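# Place one bread packet from the tray on each plate

## Task

Take bread packets from the tray and set exactly one down flat on each plate, so that two packets remain on the tray. The tray, basket and plates must stay roughly where they started, and the basket must stay upright. At the end, neither gripper nor arm may be in contact with anything on the table.

## Robot and tools

Robot: two arms, left_arm and right_arm, each with a parallel two-finger gripper, a wrist camera and a chin camera. The cameras are cam_head_left, cam_head_right, cam_left_wrist, cam_right_wrist, cam_left_wrist_chin and cam_right_wrist_chin, all 672x504. The two head cameras are on a stand behind the arms.

Scene frame: the origin is at table-top height, halfway between the arms' nominal bases. +x points out over the table, +z points up, and left_arm is on the +y side. Image left and right do not match these names. The real bases are at left_arm (-0.029, +0.281, +0.041) m and right_arm (-0.048, -0.315, +0.003) m, both turned only slightly about z.

Gripper axes: the fingers point along the gripper's +z and open and close along its y. end_effector_position is the point between the finger pads, about 1 cm short of the fingertips.

Result lines:
- end_effector_position (m) and end_effector_quat_wxyz are in the scene frame, with errors of up to a few cm.
- Hand target is the last commanded pose after clipping. New offsets start from it.
- Tool commands gives each gripper's current opening command.
- grip_measured is the measured finger opening on the -1..+1 scale. With nothing held it reads slightly wide.
- Joint positions (the last number is the finger opening in m), Joint velocities ('within noise' means at rest) and Joint torques. Torques are noisy and have offsets; joints 1-3 wrap at ±28 N m.
- Step readings appear only for execute_actions.
- A 'move:' line gives the ending (done, off_target, moving, held, fault) and any limits (paced means the command was clipped; held means steps were withheld).
- MOTOR HOT appears at 75 °C, an OVER-TEMPERATURE FAULT at 90 °C (that arm folds and idles), and at 100 °C the arm goes limp.

execute_actions(actions, cameras):
- actions is a list of actions. Each action has up to 15 rows, one per 1/30 s step; if there are fewer rows, the last row is held to step 15.
- Each row is a single list of 14 numbers, each in [-1, 1]: left dx, dy, dz, rx, ry, rz, opening, then the same seven for right.
- dx..rz are an offset, not a pose. They are measured from that arm's Hand target at the start of the action, along that Hand target's own axes, not the scene axes.
- Scale: 1.0 = 0.6 m for translation or 180 degrees for rotation. rx, ry, rz together form one rotation vector.
- Every row counts from the same start pose. Repeating an offset in a later action moves the arm further.
- opening is absolute: +1 is fully open (0.094 m), -1 is closed.
- To leave an arm alone, send six zeros plus its current opening. A 0 in the opening slot is a real command.
- Images come only for an empty actions list or when cameras names them (['all'] for all). An unknown camera name voids the call.

move(target, speed, blend, opening_speed, grip_force, blocking, cameras):
- target is one 14-number row in the same layout and scale, or a list of up to 15 such rows. All rows are offsets from the Hand targets at the start of the move, in those targets' own axes, not chained from the previous row.
- Paths are straight, all finish together, and are capped at 10 s. They do not avoid obstacles or the other arm.
- speed: m/s, 0.002-2.9, default 0.25; turns are limited to twice that in rad/s. Give one number, or one per target.
- blend: corner rounding in m (0 = stop at each target).
- opening_speed: rate of the opening command per second, 0.2 or more. Use it for slow, gentle closing.
- grip_force: N per pad, 10-50, one number or one per arm. It persists once set. Lower forces close slowly.
- blocking=false returns after about 0.5 s while the move continues.
- A changed opening in a later target takes effect only when all arms are at rest there.
- A move uses roughly one action per 0.5 s.

Other tools:
- wait(seconds 0-3600): runs the scene without new commands and returns early if a running move ends.
- stop(): brakes a running move.
- zoom_image(camera, region [x0, y0, x1, y1]): region is in pixels of the latest image of that camera, at most 504x504.
- read_manual(section): licence texts only.
- finished_scene(scene 1-3): ends the scene for good. After ending scene 1, make no further call in that reply.
- Camera calibration (intrinsics and T_world_to_cam) is given per camera and can be off by a few mm or degrees.

Control behaviour:
- Each step, the commanded orientation is clipped to within 40 degrees of the measured one.
- Friction and load can leave a gripper a few cm short of its target without any contact.
- If a gripper rests short, send the remaining distance as a new offset.
- An arm blocked by something keeps pressing until it is commanded back.
- Keep paths away from an arm's own base, or the elbow may swing.

Gripping: the fingers track grip_measured. Squeeze rises about 1 N per 0.001 below the first-touch reading, then jumps to the force limit. The packets are soft, so close slowly with a modest grip_force. To release, command an opening well above grip_measured.



Avoid:
- Dropping items, releasing moving items, or letting anything fall or end up off the table (that fails the task).
- Slams, hard pushes and fast contact.
- Any contact between the arms, and closing one gripper on the other's fingers.
- Force on a wrist-camera cable; its contact counts as the arm touching.
- Arm faults and stops, and overheating from long reaches, held loads or pushing against an unreachable pose.
- Loose objects may occasionally be nudged by the scene itself.

Each tool is called as a command line: name --argument value for each argument, lists and objects as JSON in quotes; but a table of rows of numbers goes row by row, as --pt "numbers of a row", without its own name.

## Session

execute_actions --actions '[]'

Scene clock: 0.00 s.
left_arm: end_effector_position=(+0.1824, +0.0564, +0.2730) grip_measured=+1.000 end_effector_quat_wxyz=(+0.570, +0.156, +0.723, -0.358) | right_arm: end_effector_position=(+0.2098, -0.1979, +0.1657) grip_measured=+1.000 end_effector_quat_wxyz=(+0.574, -0.028, +0.766, +0.290)
Joint positions: left_arm=[-0.9 0.639 0.317 0.226 -0.108 -0.358 0.094] | right_arm=[0.229 0.508 0.105 0.224 -0.215 0.392 0.094]
Joint velocities: within noise
Joint torques (N m): no reading
Heat: left arm: 31 °C; right arm: 32 °C.
Hand target: left_arm +0.1825, +0.0564, +0.2881; +0.582, +0.152, +0.710, -0.367 | right_arm +0.2096, -0.1979, +0.1687; +0.576, -0.029, +0.764, +0.290
Tool commands: left_gripper/opening=+1.0 right_gripper/opening=+1.0
camera_calibration:
cam_left_wrist: T_world_to_cam=[[-0.61152, -0.71211, 0.34489, 0.05961], [-0.58535, 0.11388, -0.80274, 0.3588], [0.53236, -0.69277, -0.48647, 0.16759]] pos_world=[0.15726, 0.11769, 0.34899]
cam_right_wrist: T_world_to_cam=[[0.39072, -0.82529, -0.40772, -0.17603], [-0.67321, 0.04589, -0.73803, 0.3087], [0.62779, 0.56285, -0.53766, 0.15924]] pos_world=[0.17663, -0.24907, 0.24168]
cam_left_wrist_chin: T_world_to_cam=[[-0.62325, -0.7068, 0.33464, 0.06046], [0.05382, -0.46568, -0.88332, 0.23751], [0.78016, -0.53252, 0.32827, -0.08932]] pos_world=[0.09458, 0.10577, 0.21889]
cam_right_wrist_chin: T_world_to_cam=[[0.39743, -0.82005, -0.41179, -0.17545], [0.09896, 0.48444, -0.86921, 0.19912], [0.91228, 0.3047, 0.27368, -0.06596]] pos_world=[0.1102, -0.22024, 0.11888]

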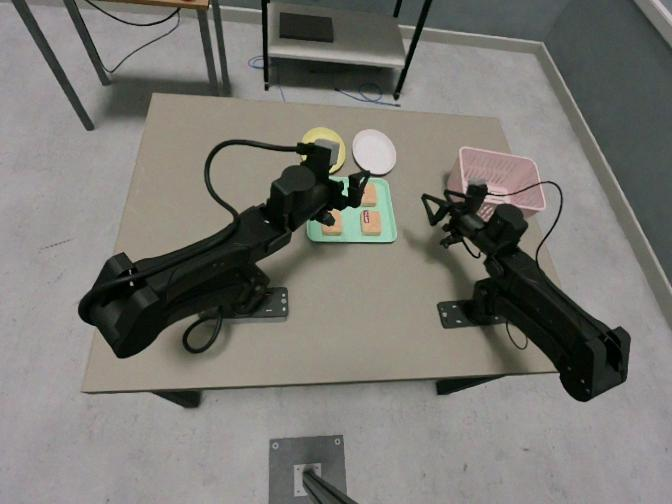

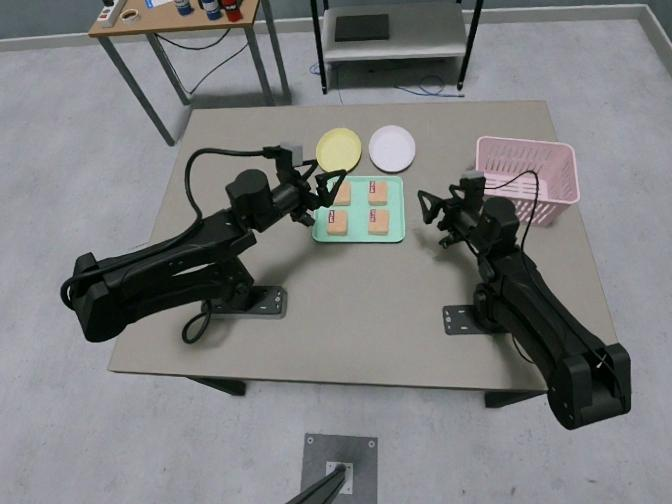

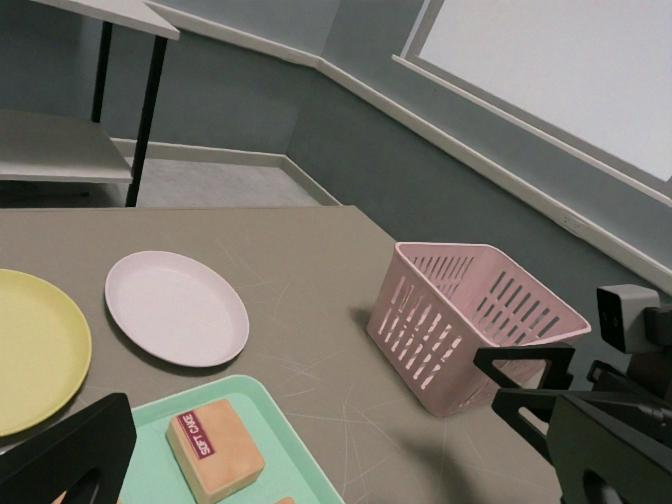

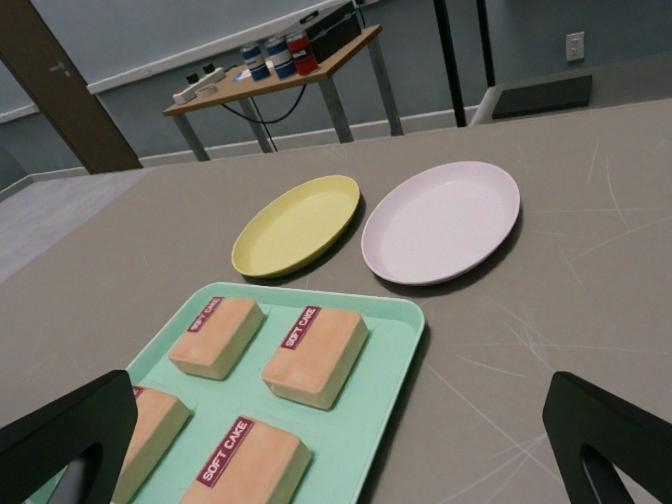

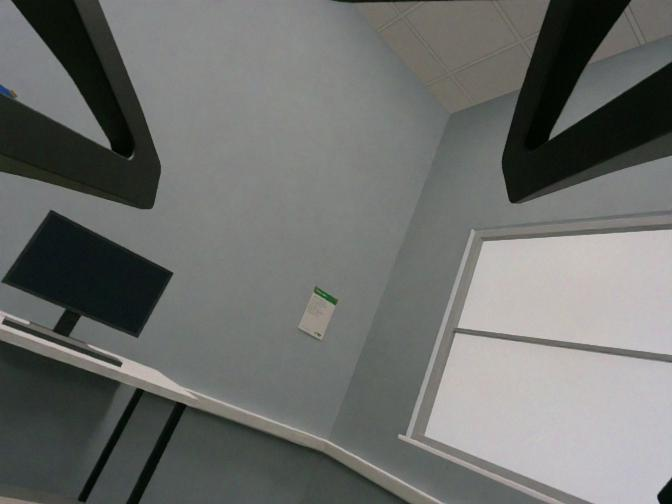

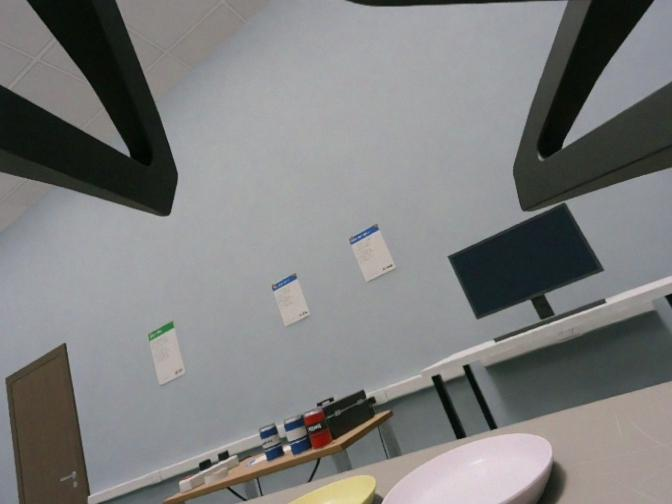

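move --target '[-0.022,0.258,-0.083,-0.259,0.411,-0.107,0.9,-0.025,0.169,0.238,0.201,0.399,0.020,0.9]' --cameras '["cam_head_right","cam_right_wrist","cam_left_wrist","cam_right_wrist_chin"]'

Scene clock: 71.17 s.
left_arm: end_effector_position=(+0.2436, +0.1985, +0.2425) grip_measured=+0.902 end_effector_quat_wxyz=(+0.015, -0.001, +1.000, -0.010) | right_arm: end_effector_position=(+0.3002, -0.0537, +0.2100) grip_measured=+0.901 end_effector_quat_wxyz=(+0.089, -0.001, +0.994, +0.060)
Joint positions: left_arm=[-0.308 1.625 1.663 -1.575 0.011 -0.292 0.089] | right_arm=[0.588 2.099 2.288 -1.544 0.01 0.642 0.089]
Joint torques (N m): left_arm=[0.32 -5.26 8.68 0.05 -0.13 0.07] | right_arm=[0.43 -9.78 7.97 0.41 -0.08 0.08]
Heat: left arm: 35 °C; right arm: 37 °C.
Hand target: left_arm +0.2500, +0.2001, +0.2498; +0.000, +0.000, +1.000, +0.000 | right_arm +0.2995, -0.0500, +0.1998; +0.000, +0.000, +1.000, +0.000
Off the commanded pose: left_arm 0.010 m, 2 deg | right_arm 0.011 m, 12 deg.
joint sent to its limit (left arm) — joint 4 (wrist pitch), lower limit. The joint targets are off in orientation, not in position.
joint sent to its limit (right arm) — joint 4 (wrist pitch), lower limit. The joint targets are off in orientation, not in position.
move: off_target (right_arm)
cam_left_wrist: T_world_to_cam=[[0.01102, -0.99993, -0.00517, 0.19905], [-0.91923, -0.01217, 0.39353, 0.17012], [-0.39356, 0.00041, -0.9193, 0.41156]] pos_world=[0.31616, 0.20093, 0.31243]
cam_right_wrist: T_world_to_cam=[[0.02291, -0.99085, -0.13301, -0.03037], [-0.96429, -0.05701, 0.25865, 0.26816], [-0.26387, 0.12233, -0.95677, 0.37719]] pos_world=[0.35881, -0.06095, 0.28749]
cam_right_wrist_chin: T_world_to_cam=[[0.02166, -0.98959, -0.14227, -0.02769], [-0.78759, 0.07076, -0.61212, 0.34883], [0.61582, 0.12531, -0.77786, 0.09578]] pos_world=[0.21635, -0.06409, 0.28409]
Images, in order (width x height): cam_head_right 672x504, cam_left_wrist 672x504, cam_right_wrist 672x504, cam_right_wrist_chin 672x504.

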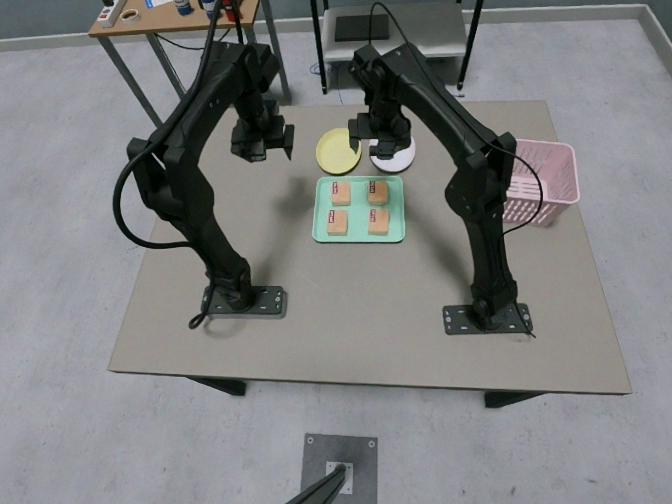

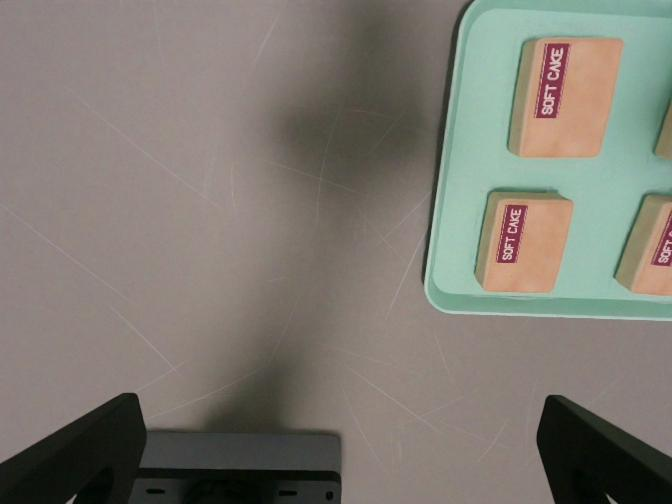

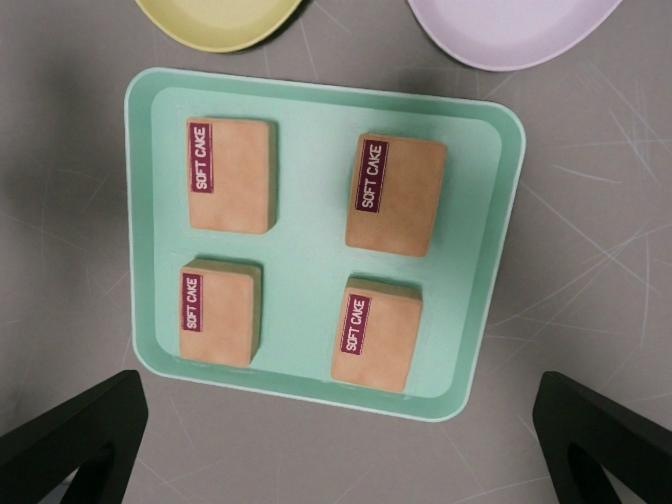

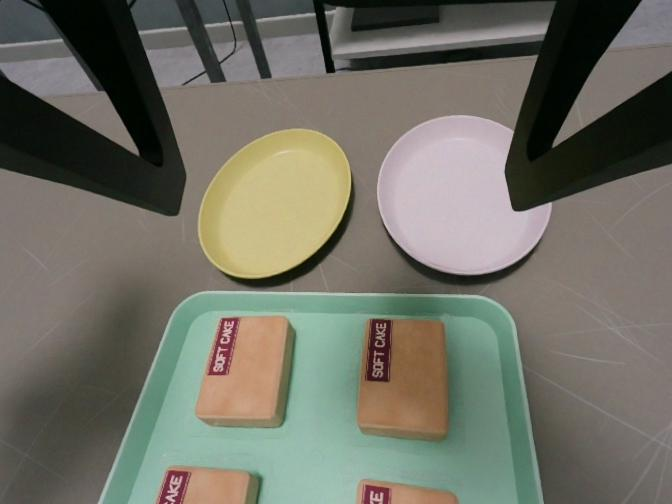

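move --target '[0,0,0,0,0,0,0.9,-0.031,-0.027,0.183,0.005,-0.083,0.0386,0.9]' --cameras '["cam_head_right","cam_right_wrist","cam_right_wrist_chin"]'

Scene clock: 111.43 s.
left_arm: end_effector_position=(+0.2435, +0.1986, +0.2425) grip_measured=+0.902 end_effector_quat_wxyz=(+0.015, -0.001, +1.000, -0.010) | right_arm: end_effector_position=(+0.3182, -0.0664, +0.0792) grip_measured=+0.901 end_effector_quat_wxyz=(+0.114, +0.058, +0.992, -0.014)
Joint positions: left_arm=[-0.308 1.625 1.663 -1.575 0.011 -0.292 0.089] | right_arm=[0.606 2.099 1.756 -1.073 0.171 0.767 0.089]
Joint torques (N m): left_arm=[0.34 -5.26 8.66 0.04 -0.12 0.07] | right_arm=[0.55 -17.02 5.49 0.58 0.2 0.09]
Heat: left arm: 36 °C; right arm: 37 °C.
Hand target: left_arm +0.2500, +0.2001, +0.2498; +0.000, +0.000, +1.000, +0.000 | right_arm +0.3180, -0.0664, +0.0901; +0.130, +0.060, +0.990, -0.008
Off the commanded pose: left_arm 0.010 m, 2 deg | right_arm 0.011 m, 2 deg.
joint sent to its limit (left arm) — joint 4 (wrist pitch), lower limit. The joint targets are off in orientation, not in position.
move: off_target (right_arm)
cam_right_wrist: T_world_to_cam=[[-0.10858, -0.99409, 0.00038, -0.02975], [-0.97123, 0.10616, 0.21319, 0.33524], [-0.21196, 0.02278, -0.97701, 0.23686]] pos_world=[0.37257, -0.07056, 0.15996]
cam_right_wrist_chin: T_world_to_cam=[[-0.10933, -0.99396, -0.00903, -0.02844], [-0.74922, 0.08837, -0.6564, 0.27626], [0.65323, -0.065, -0.75436, -0.04185]] pos_world=[0.23121, -0.0554, 0.14951]

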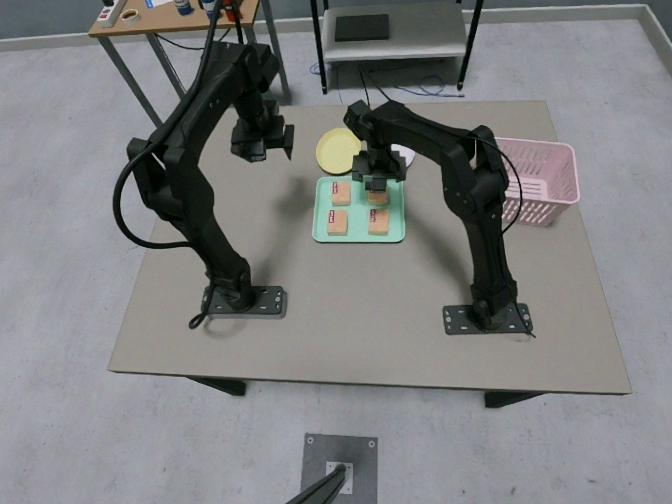

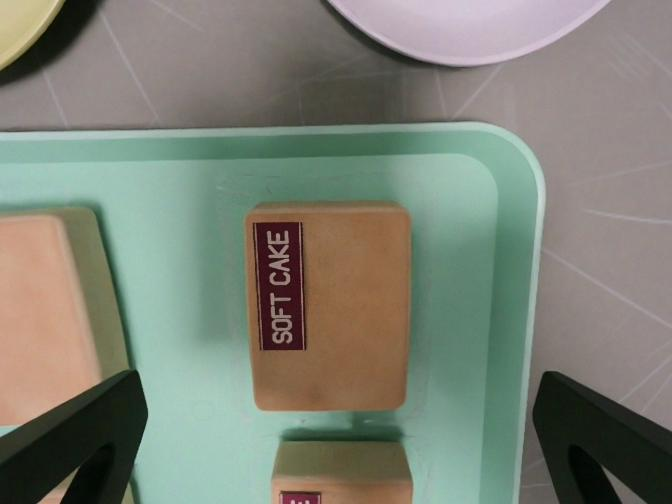

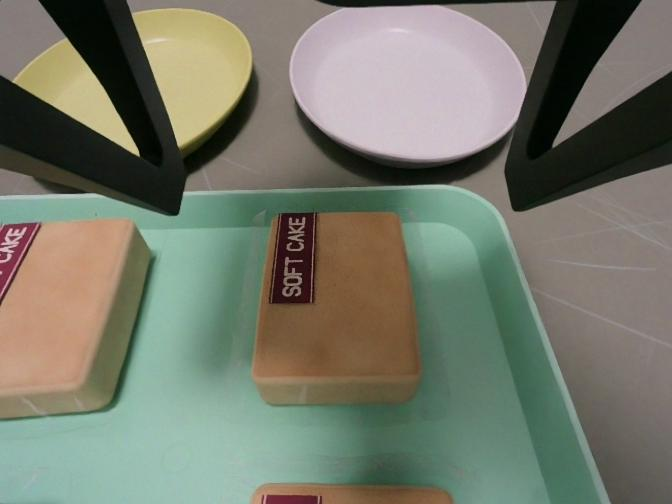

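move --target '[0,0,0,0,0,0,0.9,0.0213,0.004,0.098,0,0,0,0.9]' --speed 0.1 --cameras '["cam_right_wrist","cam_right_wrist_chin"]'

Scene clock: 124.67 s.
left_arm: end_effector_position=(+0.2435, +0.1986, +0.2425) grip_measured=+0.902 end_effector_quat_wxyz=(+0.015, -0.001, +1.000, -0.010) | right_arm: end_effector_position=(+0.3240, -0.0619, +0.0438) grip_measured=+0.901 end_effector_quat_wxyz=(+0.136, +0.061, +0.989, +0.006)
Joint positions: left_arm=[-0.308 1.625 1.663 -1.575 0.011 -0.292 0.089] | right_arm=[0.606 2.099 1.602 -0.861 0.171 0.767 0.089]
Joint torques (N m): left_arm=[0.32 -5.27 8.66 0.04 -0.12 0.07] | right_arm=[0.5 -11.59 5.46 0.67 0.2 0.08]
Heat: left arm: 36 °C; right arm: 36 °C.
Hand target: left_arm +0.2500, +0.2001, +0.2498; +0.000, +0.000, +1.000, +0.000 | right_arm +0.3211, -0.0643, +0.0299; +0.130, +0.060, +0.990, -0.008
Off the commanded pose: left_arm 0.010 m, 2 deg | right_arm 0.014 m, 2 deg.
joint sent to its limit (left arm) — joint 4 (wrist pitch), lower limit. The joint targets are off in orientation, not in position.
move: off_target (right_arm)
cam_right_wrist: T_world_to_cam=[[-0.10762, -0.99338, -0.04022, -0.02305], [-0.9801, 0.09922, 0.17196, 0.35226], [-0.16683, 0.05793, -0.98428, 0.19128]] pos_world=[0.37468, -0.06893, 0.12677]
cam_right_wrist_chin: T_world_to_cam=[[-0.10793, -0.99292, -0.04968, -0.0223], [-0.71832, 0.11243, -0.68657, 0.24985], [0.68729, -0.03841, -0.72537, -0.08268]] pos_world=[0.23389, -0.05341, 0.11046]

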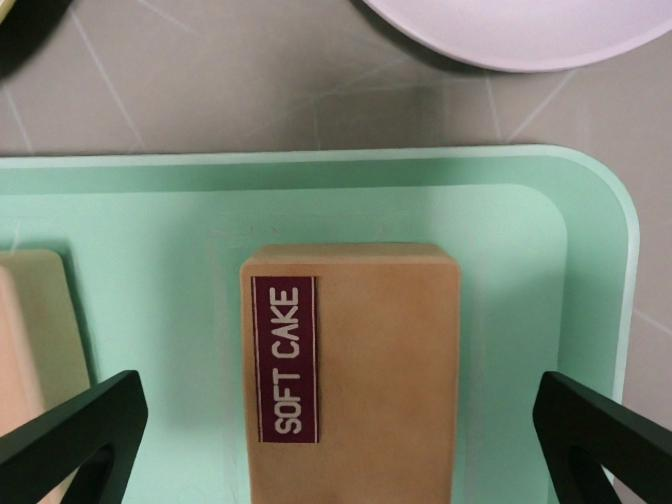

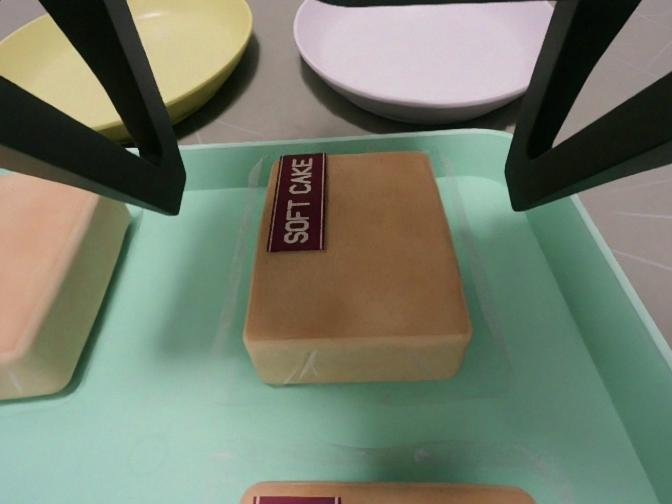

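move --target '[0,0,0,0,0,0,0.9,0.010,0,0.029,0,0,0,0.9]' --speed 0.08 --cameras '["cam_right_wrist_chin"]'

Scene clock: 143.20 s.
left_arm: end_effector_position=(+0.2435, +0.1986, +0.2425) grip_measured=+0.902 end_effector_quat_wxyz=(+0.015, -0.001, +1.000, -0.010) | right_arm: end_effector_position=(+0.3246, -0.0616, +0.0331) grip_measured=+0.901 end_effector_quat_wxyz=(+0.142, +0.062, +0.988, +0.011)
Joint positions: left_arm=[-0.308 1.625 1.663 -1.575 0.011 -0.292 0.089] | right_arm=[0.606 2.099 1.554 -0.796 0.171 0.768 0.089]
Joint torques (N m): left_arm=[0.32 -5.26 8.66 0.04 -0.12 0.07] | right_arm=[0.69 -10.02 5.45 0.71 0.21 0.09]
Heat: left arm: 36 °C; right arm: 35 °C.
Hand target: left_arm +0.2500, +0.2001, +0.2498; +0.000, +0.000, +1.000, +0.000 | right_arm +0.3198, -0.0642, +0.0116; +0.130, +0.060, +0.990, -0.008
Off the commanded pose: left_arm 0.010 m, 2 deg | right_arm 0.022 m, 3 deg.
joint sent to its limit (left arm) — joint 4 (wrist pitch), lower limit. The joint targets are off in orientation, not in position.
move: off_target (right_arm)
cam_right_wrist_chin: T_world_to_cam=[[-0.10844, -0.99222, -0.06119, -0.02184], [-0.70874, 0.12032, -0.69513, 0.24051], [0.69708, -0.03201, -0.71628, -0.09396]] pos_world=[0.23359, -0.05361, 0.09854]

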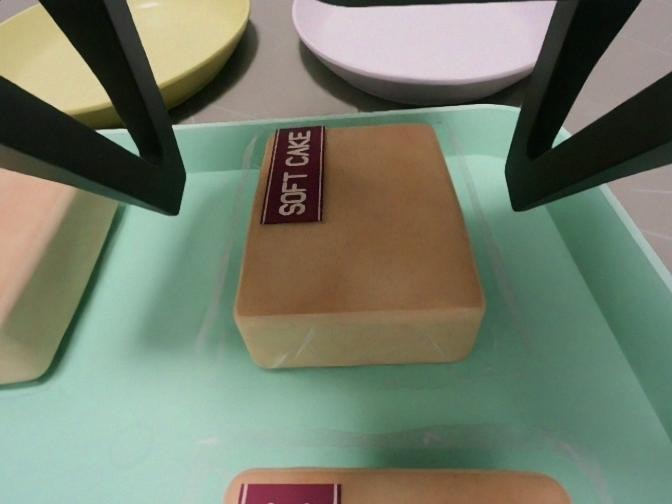

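move --target '[0,0,0,0,0,0,0.9,0.012,-0.003,0.024,0,0,0,0.9]' --speed 0.08 --cameras '["cam_right_wrist_chin","cam_right_wrist"]'

Scene clock: 148.40 s.
left_arm: end_effector_position=(+0.2435, +0.1986, +0.2425) grip_measured=+0.902 end_effector_quat_wxyz=(+0.015, -0.001, +1.000, -0.010) | right_arm: end_effector_position=(+0.3205, -0.0624, +0.0146) grip_measured=+0.901 end_effector_quat_wxyz=(+0.140, +0.060, +0.988, +0.008)
Joint positions: left_arm=[-0.308 1.625 1.663 -1.575 0.011 -0.292 0.089] | right_arm=[0.611 2.114 1.502 -0.736 0.174 0.771 0.089]
Joint torques (N m): left_arm=[0.34 -5.26 8.66 0.04 -0.12 0.06] | right_arm=[0.47 -10.4 5.49 0.69 0.18 0.09]
Heat: left arm: 36 °C; right arm: 35 °C.
Hand target: left_arm +0.2500, +0.2001, +0.2498; +0.000, +0.000, +1.000, +0.000 | right_arm +0.3162, -0.0655, -0.0042; +0.129, +0.060, +0.990, -0.008
Off the commanded pose: left_arm 0.010 m, 2 deg | right_arm 0.020 m, 2 deg.
joint sent to its limit (left arm) — joint 4 (wrist pitch), lower limit. The joint targets are off in orientation, not in position.
move: off_target (right_arm)
cam_right_wrist: T_world_to_cam=[[-0.10639, -0.9933, -0.04525, -0.02544], [-0.98181, 0.09774, 0.16274, 0.35449], [-0.15723, 0.06174, -0.98563, 0.15911]] pos_world=[0.37036, -0.06974, 0.09798]
cam_right_wrist_chin: T_world_to_cam=[[-0.10657, -0.9928, -0.0547, -0.02494], [-0.71164, 0.11458, -0.69314, 0.22543], [0.69442, -0.03494, -0.71872, -0.10372]] pos_world=[0.22979, -0.05422, 0.08034]
Images, in order (width x height): cam_right_wrist 672x504, cam_right_wrist_chin 672x504.

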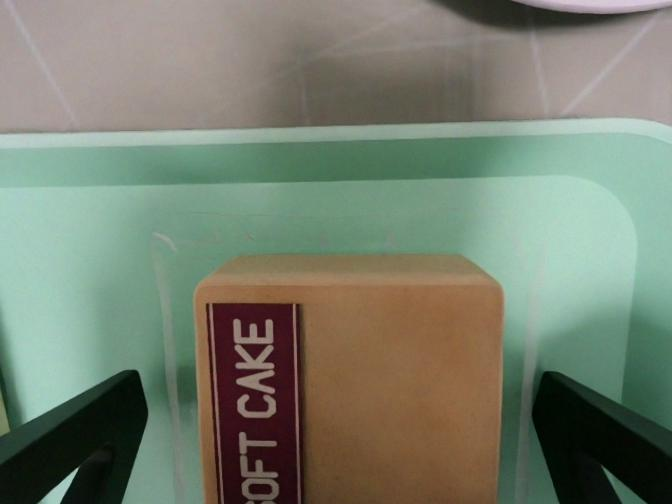

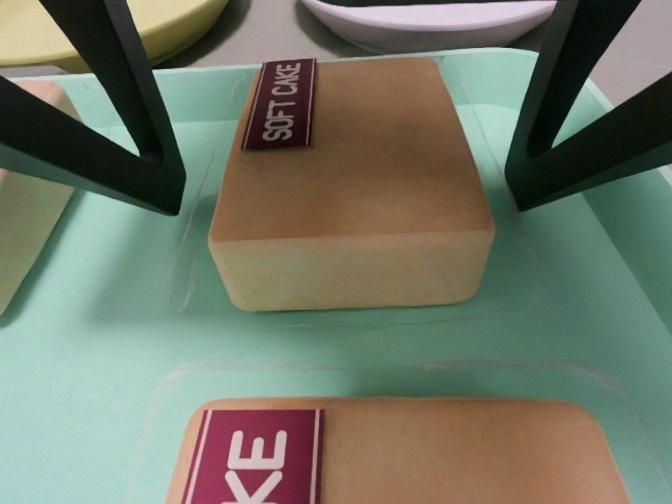

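move --target '[0,0,0,0,0,0,0.9,0,0,0,0,0,0,-0.05]' --grip_force 20 --opening_speed 0.7 --cameras '["cam_right_wrist_chin"]'

Scene clock: 158.27 s.
left_arm: end_effector_position=(+0.2435, +0.1986, +0.2425) grip_measured=+0.902 end_effector_quat_wxyz=(+0.015, -0.001, +1.000, -0.010) | right_arm: end_effector_position=(+0.3206, -0.0624, +0.0147) grip_measured=+0.392 end_effector_quat_wxyz=(+0.141, +0.060, +0.988, +0.008)
Joint positions: left_arm=[-0.308 1.625 1.663 -1.575 0.011 -0.292 0.089] | right_arm=[0.611 2.114 1.502 -0.735 0.174 0.771 0.065]
Joint torques (N m): left_arm=[0.32 -5.27 8.66 0.04 -0.12 0.07] | right_arm=[0.49 -10.41 5.49 0.7 0.18 0.09]
Heat: left arm: 36 °C; right arm: 35 °C.
Hand target: left_arm +0.2500, +0.2001, +0.2498; +0.000, +0.000, +1.000, +0.000 | right_arm +0.3162, -0.0655, -0.0042; +0.129, +0.060, +0.990, -0.008
Off the commanded pose: left_arm 0.010 m, 2 deg | right_arm 0.020 m, 2 deg.
joint sent to its limit (left arm) — joint 4 (wrist pitch), lower limit. The joint targets are off in orientation, not in position.
grip_force (N): 20, 20
move: done
cam_right_wrist_chin: T_world_to_cam=[[-0.10656, -0.99278, -0.05501, -0.02492], [-0.71144, 0.11478, -0.69331, 0.22541], [0.69462, -0.03474, -0.71854, -0.10377]] pos_world=[0.22979, -0.05422, 0.08034]

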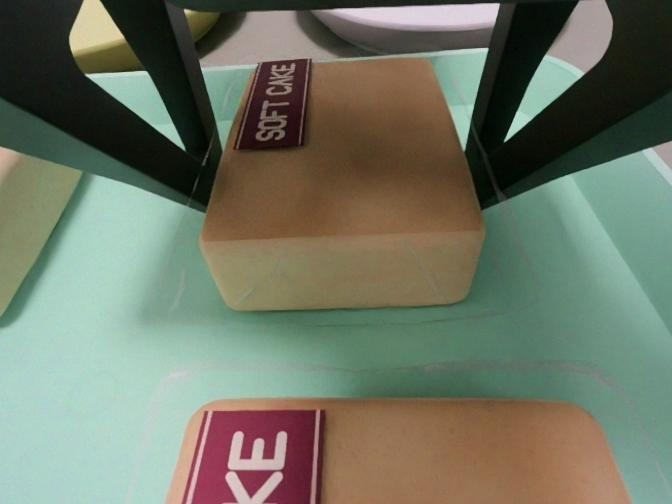

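move --pt "0 0 0 0 0 0 0.9 -0.0475 0 -0.177 0 0 0 -0.05" --pt "0 0 0 0 0 0 0.9 -0.329 -0.065 -0.101 0 0 0 -0.05" --blend 0.02 --speed 0.2 --cameras '["cam_head_right","cam_right_wrist_chin","cam_right_wrist"]'

Scene clock: 175.47 s.
left_arm: end_effector_position=(+0.2435, +0.1986, +0.2425) grip_measured=+0.902 end_effector_quat_wxyz=(+0.015, -0.001, +1.000, -0.010) | right_arm: end_effector_position=(+0.4862, -0.1269, +0.1244) grip_measured=+0.376 end_effector_quat_wxyz=(+0.188, +0.062, +0.980, +0.016)
Joint positions: left_arm=[-0.308 1.625 1.663 -1.575 0.011 -0.292 0.089] | right_arm=[0.321 2.639 2.843 -1.416 0.13 0.481 0.065]
Joint torques (N m): left_arm=[0.32 -5.26 8.66 0.04 -0.12 0.06] | right_arm=[0.13 -13.67 8.38 0.65 0 -0.02]
Heat: left arm: 37 °C; right arm: 35 °C.
Hand target: left_arm +0.2500, +0.2001, +0.2498; +0.000, +0.000, +1.000, +0.000 | right_arm +0.4854, -0.1255, +0.1053; +0.130, +0.060, +0.990, -0.008
Off the commanded pose: left_arm 0.010 m, 2 deg | right_arm 0.019 m, 7 deg.
elbow stopped short (right arm): the move would have taken joint 3 (elbow) straighter than the controller allows.
joint sent to its limit (left arm) — joint 4 (wrist pitch), lower limit. The joint targets are off in orientation, not in position.
grip_force (N): 20, 20
move: off_target (right_arm)
cam_right_wrist: T_world_to_cam=[[-0.10396, -0.99235, -0.06656, -0.06525], [-0.9928, 0.09953, 0.0667, 0.52316], [-0.05956, 0.07301, -0.99555, 0.25257]] pos_world=[0.52765, -0.13526, 0.21221]
cam_right_wrist_chin: T_world_to_cam=[[-0.10328, -0.99174, -0.07601, -0.06404], [-0.63992, 0.12475, -0.75825, 0.40135], [0.76147, -0.02967, -0.64752, -0.18289]] pos_world=[0.38948, -0.11901, 0.18103]
Images, in order (width x height): cam_head_right 672x504, cam_right_wrist 672x504, cam_right_wrist_chin 672x504.

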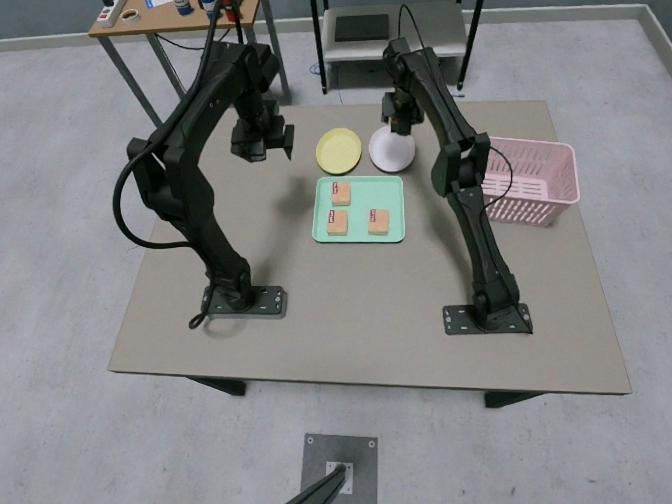

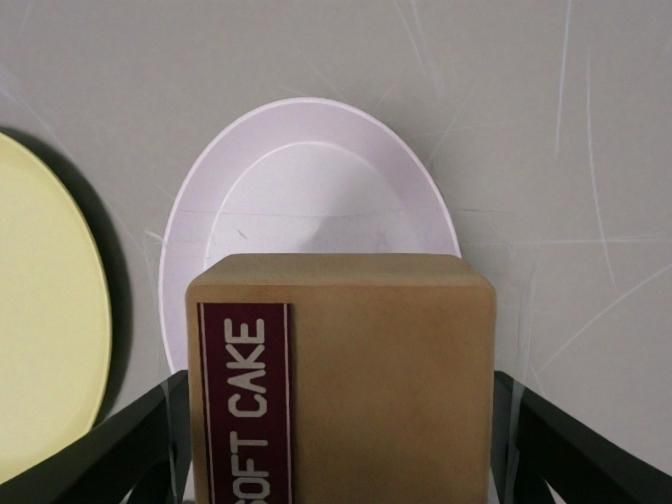

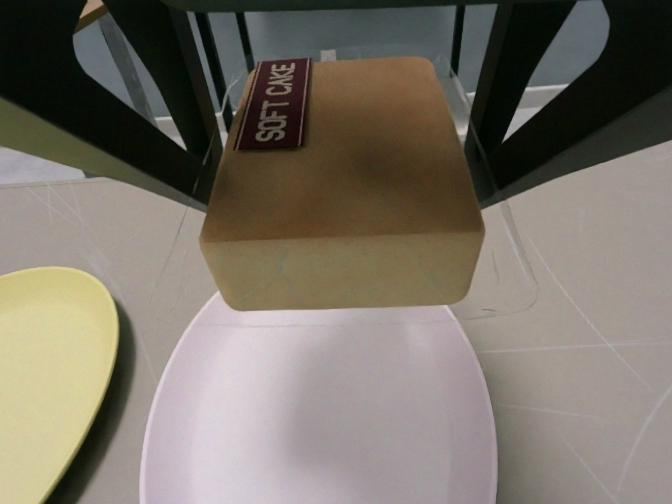

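move --target '[0,0,0,0,0,0,0.9,0.048,0.0286,0.125,0,0,0,-0.05]' --speed 0.12 --cameras '["cam_head_right","cam_right_wrist_chin","cam_right_wrist"]'

Scene clock: 188.97 s.
left_arm: end_effector_position=(+0.2435, +0.1986, +0.2425) grip_measured=+0.902 end_effector_quat_wxyz=(+0.015, -0.001, +1.000, -0.010) | right_arm: end_effector_position=(+0.4804, -0.1073, +0.0505) grip_measured=+0.376 end_effector_quat_wxyz=(+0.146, +0.059, +0.988, +0.001)
Joint positions: left_arm=[-0.308 1.625 1.663 -1.575 0.011 -0.292 0.089] | right_arm=[0.356 2.676 2.638 -1.269 0.13 0.516 0.065]
Joint torques (N m): left_arm=[0.34 -5.26 8.66 0.04 -0.12 0.07] | right_arm=[0.13 -14.6 6.04 0.77 0.09 0.1]
Heat: left arm: 37 °C; right arm: 36 °C.
Hand target: left_arm +0.2500, +0.2001, +0.2498; +0.000, +0.000, +1.000, +0.000 | right_arm +0.4790, -0.1075, +0.0252; +0.129, +0.060, +0.990, -0.008
Off the commanded pose: left_arm 0.010 m, 2 deg | right_arm 0.025 m, 2 deg.
joint sent to its limit (left arm) — joint 4 (wrist pitch), lower limit. The joint targets are off in orientation, not in position.
grip_force (N): 20, 20
move: off_target (right_arm)
cam_right_wrist: T_world_to_cam=[[-0.10492, -0.99396, -0.03211, -0.05287], [-0.98355, 0.09894, 0.15112, 0.51153], [-0.14703, 0.04743, -0.98799, 0.21608]] pos_world=[0.52934, -0.11341, 0.13449]
cam_right_wrist_chin: T_world_to_cam=[[-0.105, -0.9936, -0.04161, -0.05196], [-0.70452, 0.10385, -0.70204, 0.36505], [0.70187, -0.0444, -0.71092, -0.19541]] pos_world=[0.38888, -0.09822, 0.1152]
Images, in order (width x height): cam_head_right 672x504, cam_right_wrist 672x504, cam_right_wrist_chin 672x504.

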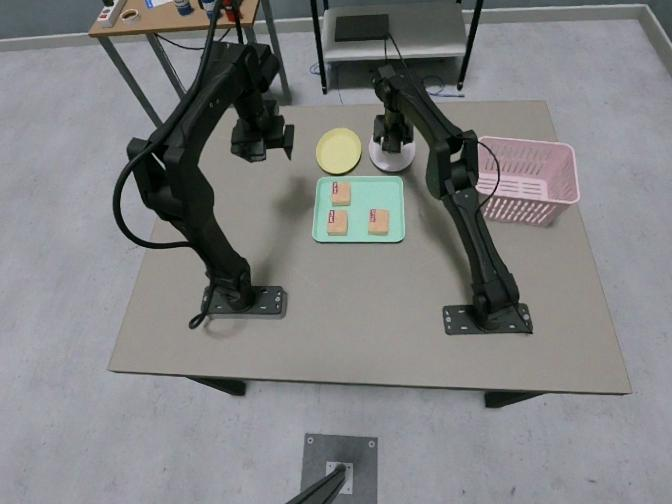

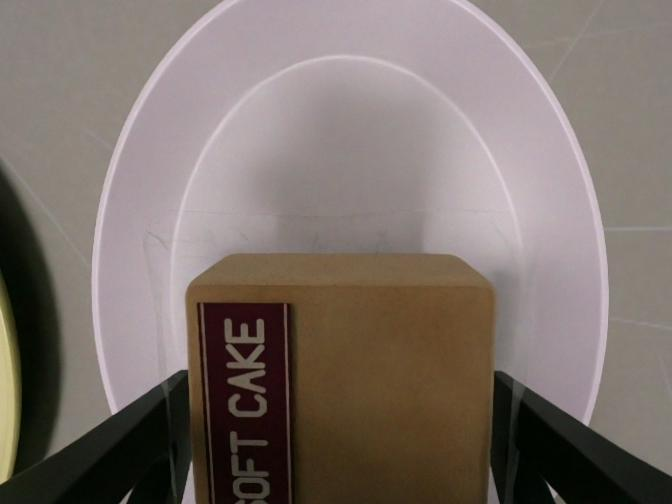

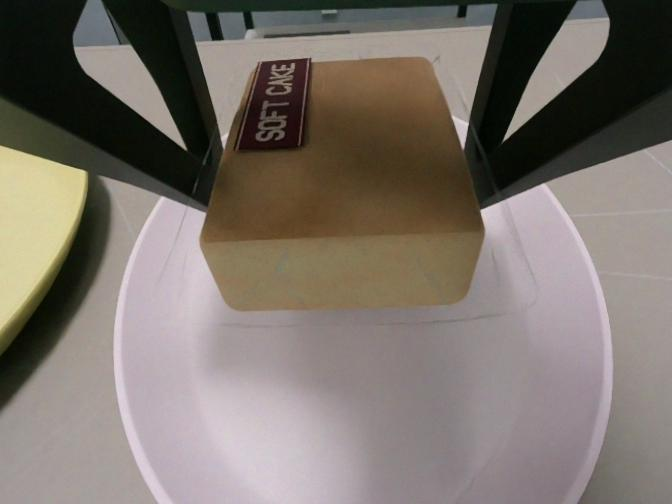

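move --target '[0,0,0,0,0,0,0.9,0.008,-0.004,0.043,0,0,0,-0.05]' --speed 0.08 --cameras '["cam_right_wrist_chin"]'

Scene clock: 195.80 s.
left_arm: end_effector_position=(+0.2435, +0.1986, +0.2425) grip_measured=+0.902 end_effector_quat_wxyz=(+0.015, -0.001, +1.000, -0.010) | right_arm: end_effector_position=(+0.4822, -0.1065, +0.0173) grip_measured=+0.376 end_effector_quat_wxyz=(+0.141, +0.059, +0.988, -0.001)
Joint positions: left_arm=[-0.308 1.625 1.663 -1.575 0.011 -0.292 0.089] | right_arm=[0.356 2.676 2.507 -1.149 0.13 0.516 0.065]
Joint torques (N m): left_arm=[0.34 -5.27 8.65 0.04 -0.12 0.07] | right_arm=[-0.35 -16.14 5.76 0.75 0.07 0.04]
Heat: left arm: 37 °C; right arm: 35 °C.
Hand target: left_arm +0.2500, +0.2001, +0.2498; +0.000, +0.000, +1.000, +0.000 | right_arm +0.4808, -0.1101, -0.0009; +0.130, +0.060, +0.990, -0.008
Off the commanded pose: left_arm 0.010 m, 2 deg | right_arm 0.019 m, 2 deg.
joint sent to its limit (left arm) — joint 4 (wrist pitch), lower limit. The joint targets are off in orientation, not in position.
grip_force (N): 20, 20
move: off_target (right_arm)
cam_right_wrist_chin: T_world_to_cam=[[-0.10541, -0.99376, -0.03653, -0.05233], [-0.71112, 0.10101, -0.69578, 0.34569], [0.69512, -0.04736, -0.71733, -0.21733]] pos_world=[0.39139, -0.09721, 0.08271]

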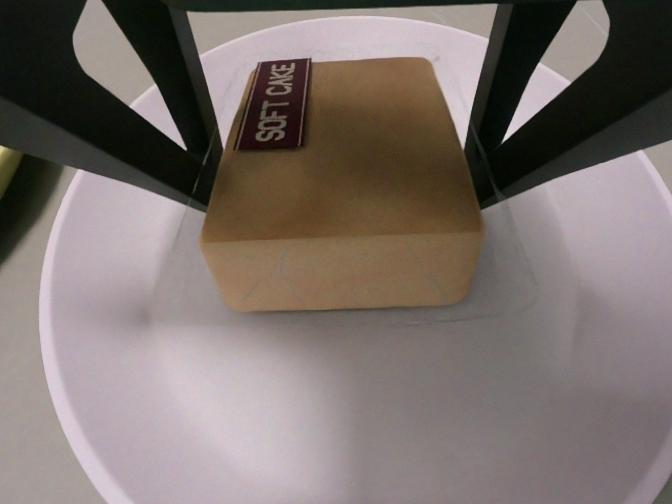

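move --pt "0 0 0 0 0 0 0.9 0.002 0 0.007 0 0 0 -0.05" --pt "0 0 0 0 0 0 0.9 0.002 0 0.007 0 0 0 0.62" --speed 0.08 --opening_speed 0.5 --cameras '["cam_right_wrist_chin"]'

move --target '[0,0,0,0,0,0,0.9,-0.0475,0,-0.177,0,0,0,0.62]' --speed 0.12 --cameras '["cam_head_right","cam_right_wrist_chin"]'

Scene clock: 205.73 s.
left_arm: end_effector_position=(+0.2435, +0.1986, +0.2425) grip_measured=+0.902 end_effector_quat_wxyz=(+0.015, -0.001, +1.000, -0.010) | right_arm: end_effector_position=(+0.4845, -0.1055, +0.0142) grip_measured=+0.618 end_effector_quat_wxyz=(+0.146, +0.059, +0.988, +0.001)
Joint positions: left_arm=[-0.308 1.625 1.663 -1.575 0.011 -0.292 0.089] | right_arm=[0.356 2.676 2.493 -1.125 0.13 0.516 0.076]
Joint torques (N m): left_arm=[0.32 -5.26 8.66 0.04 -0.12 0.07] | right_arm=[-0.29 -16.27 5.42 0.71 0.07 0.04]
Heat: left arm: 37 °C; right arm: 35 °C.
Hand target: left_arm +0.2500, +0.2001, +0.2498; +0.000, +0.000, +1.000, +0.000 | right_arm +0.4806, -0.1102, -0.0054; +0.129, +0.060, +0.990, -0.008
Off the commanded pose: left_arm 0.010 m, 2 deg | right_arm 0.020 m, 2 deg.
joint sent to its limit (left arm) — joint 4 (wrist pitch), lower limit. The joint targets are off in orientation, not in position.
grip_force (N): 20, 20
move: off_target (right_arm); target 2's new opening was sent with right_arm's hand 0.021 m and 2 deg from that target
cam_right_wrist_chin: T_world_to_cam=[[-0.10509, -0.99361, -0.04118, -0.05124], [-0.70502, 0.10364, -0.70157, 0.34248], [0.70136, -0.0447, -0.71141, -0.22387]] pos_world=[0.39309, -0.09642, 0.0789]

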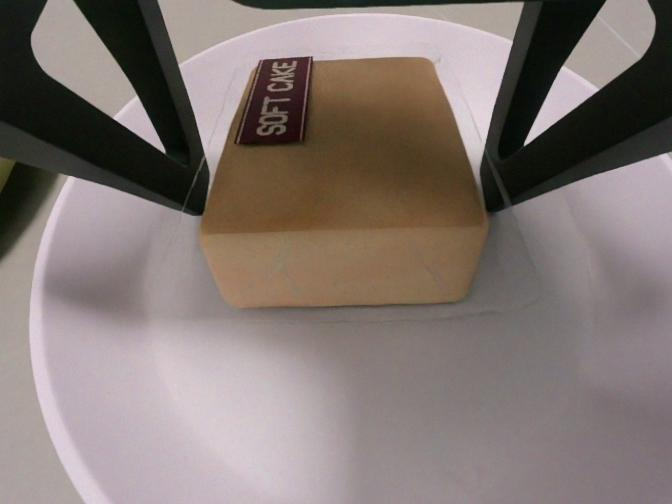

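Scene clock: 207.43 s.
left_arm: end_effector_position=(+0.2435, +0.1986, +0.2425) grip_measured=+0.902 end_effector_quat_wxyz=(+0.015, -0.001, +1.000, -0.010) | right_arm: end_effector_position=(+0.4810, -0.1070, +0.1050) grip_measured=+0.619 end_effector_quat_wxyz=(+0.176, +0.058, +0.983, +0.016)
Joint positions: left_arm=[-0.308 1.625 1.663 -1.575 0.011 -0.292 0.089] | right_arm=[0.356 2.676 2.844 -1.406 0.13 0.51 0.076]
Joint torques (N m): left_arm=[0.32 -5.26 8.68 0.04 -0.13 0.07] | right_arm=[-0.36 -17.01 8.35 0.59 0.07 -0.03]
Heat: left arm: 37 °C; right arm: 35 °C.
Hand target: left_arm +0.2500, +0.2001, +0.2498; +0.000, +0.000, +1.000, +0.000 | right_arm +0.4809, -0.1101, +0.1046; +0.129, +0.060, +0.990, -0.008
Off the commanded pose: left_arm 0.010 m, 2 deg | right_arm 0.003 m, 6 deg.
elbow stopped short (right arm): the move would have taken joint 3 (elbow) straighter than the controller allows.
joint sent to its limit (left arm) — joint 4 (wrist pitch), lower limit. The joint targets are off in orientation, not in position.
grip_force (N): 20, 20
move: off_target (right_arm)
cam_right_wrist_chin: T_world_to_cam=[[-0.09572, -0.99271, -0.07321, -0.05038], [-0.66002, 0.11835, -0.74187, 0.38804], [0.74513, -0.02269, -0.66653, -0.18034]] pos_world=[0.38567, -0.10003, 0.16399]

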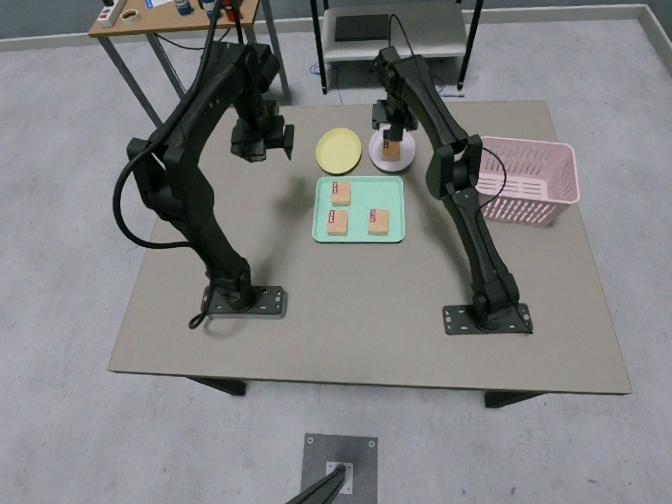

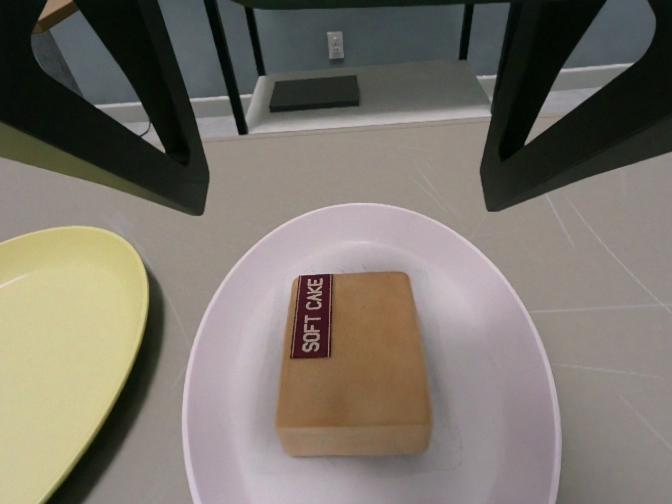

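move --target '[-0.083,-0.242,0.25,0,-0.0833,0,0.9,0.272,-0.222,-0.177,0,0,0,0.62]' --cameras '["cam_head_right","cam_left_wrist","cam_left_wrist_chin"]'

Scene clock: 222.93 s.
left_arm: end_effector_position=(+0.2963, +0.0547, +0.1046) grip_measured=+0.902 end_effector_quat_wxyz=(+0.126, +0.004, +0.992, -0.006) | right_arm: end_effector_position=(+0.2830, -0.2184, +0.1585) grip_measured=+0.619 end_effector_quat_wxyz=(+0.117, +0.060, +0.991, -0.017)
Joint positions: left_arm=[-0.694 1.882 1.388 -0.871 -0.146 -0.654 0.089] | right_arm=[0.287 1.657 1.486 -1.195 0.123 0.453 0.076]
Joint torques (N m): left_arm=[-0.23 -7.61 5.74 0.58 -0.25 -0.07] | right_arm=[-0.42 -12.15 5.53 0.65 -0.01 -0.03]
Heat: left arm: 37 °C; right arm: 36 °C.
Hand target: left_arm +0.2998, +0.0548, +0.0998; +0.131, +0.000, +0.991, +0.000 | right_arm +0.2811, -0.2197, +0.1654; +0.130, +0.060, +0.990, -0.008
Off the commanded pose: left_arm 0.006 m, 1 deg | right_arm 0.007 m, 2 deg.
grip_force (N): 20, 20
move: done
cam_left_wrist: T_world_to_cam=[[0.00625, -0.99991, -0.01196, 0.05615], [-0.9834, -0.00832, 0.18126, 0.31212], [-0.18135, 0.01063, -0.98336, 0.24883]] pos_world=[0.35171, 0.05609, 0.18879]
cam_left_wrist_chin: T_world_to_cam=[[-0.00828, -0.99996, -0.00426, 0.05586], [-0.7558, 0.00904, -0.65474, 0.27179], [0.65475, -0.0022, -0.75584, -0.00224]] pos_world=[0.20735, 0.0534, 0.1765]

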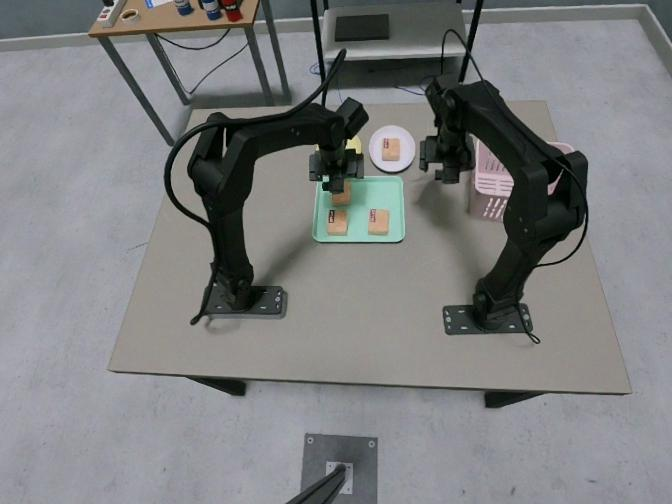

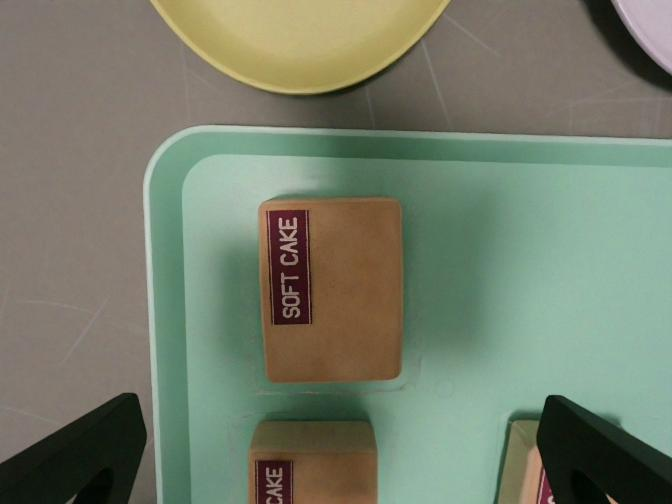

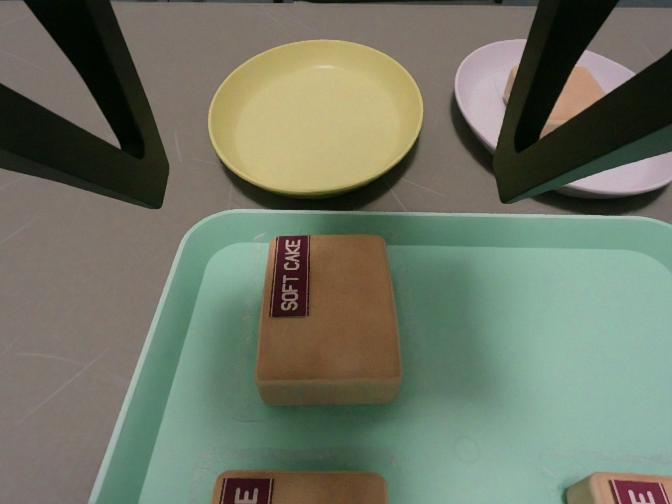

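move --target '[0.024,0.004,0.1317,0,0,0,0.9,0,0,0,0,0,0,0.62]' --speed 0.1 --cameras '["cam_left_wrist_chin"]'

Scene clock: 237.83 s.
left_arm: end_effector_position=(+0.3041, +0.0530, +0.0266) grip_measured=+0.902 end_effector_quat_wxyz=(+0.129, +0.000, +0.992, -0.008) | right_arm: end_effector_position=(+0.2831, -0.2183, +0.1585) grip_measured=+0.619 end_effector_quat_wxyz=(+0.118, +0.060, +0.991, -0.016)
Joint positions: left_arm=[-0.686 2.015 1.239 -0.581 -0.146 -0.652 0.089] | right_arm=[0.287 1.657 1.486 -1.195 0.122 0.453 0.076]
Joint torques (N m): left_arm=[0.43 -8.17 4.66 0.61 -0.21 0.08] | right_arm=[-0.4 -12.15 5.53 0.67 -0.01 -0.02]
Heat: left arm: 36 °C; right arm: 35 °C.
Hand target: left_arm +0.3062, +0.0573, +0.0197; +0.130, +0.000, +0.991, +0.000 | right_arm +0.2810, -0.2198, +0.1654; +0.130, +0.060, +0.990, -0.008
Off the commanded pose: left_arm 0.008 m, 1 deg | right_arm 0.007 m, 2 deg.
grip_force (N): 20, 20
move: done
cam_left_wrist_chin: T_world_to_cam=[[-0.00134, -1, -0.00008, 0.05169], [-0.75189, 0.00106, -0.65929, 0.22599], [0.65929, -0.00083, -0.75189, -0.06785]] pos_world=[0.21472, 0.05139, 0.09798]

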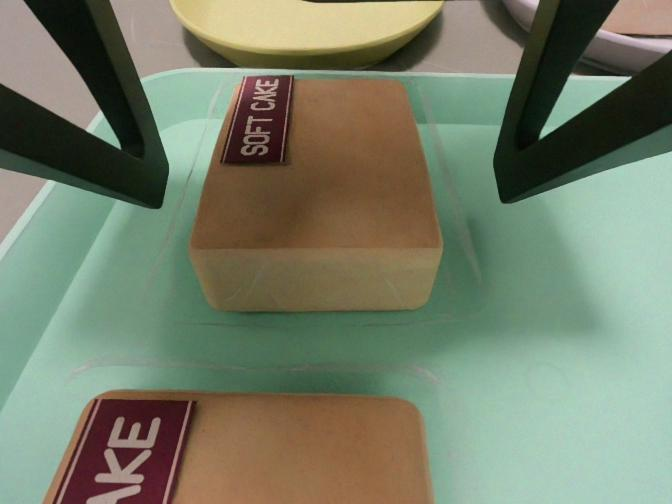

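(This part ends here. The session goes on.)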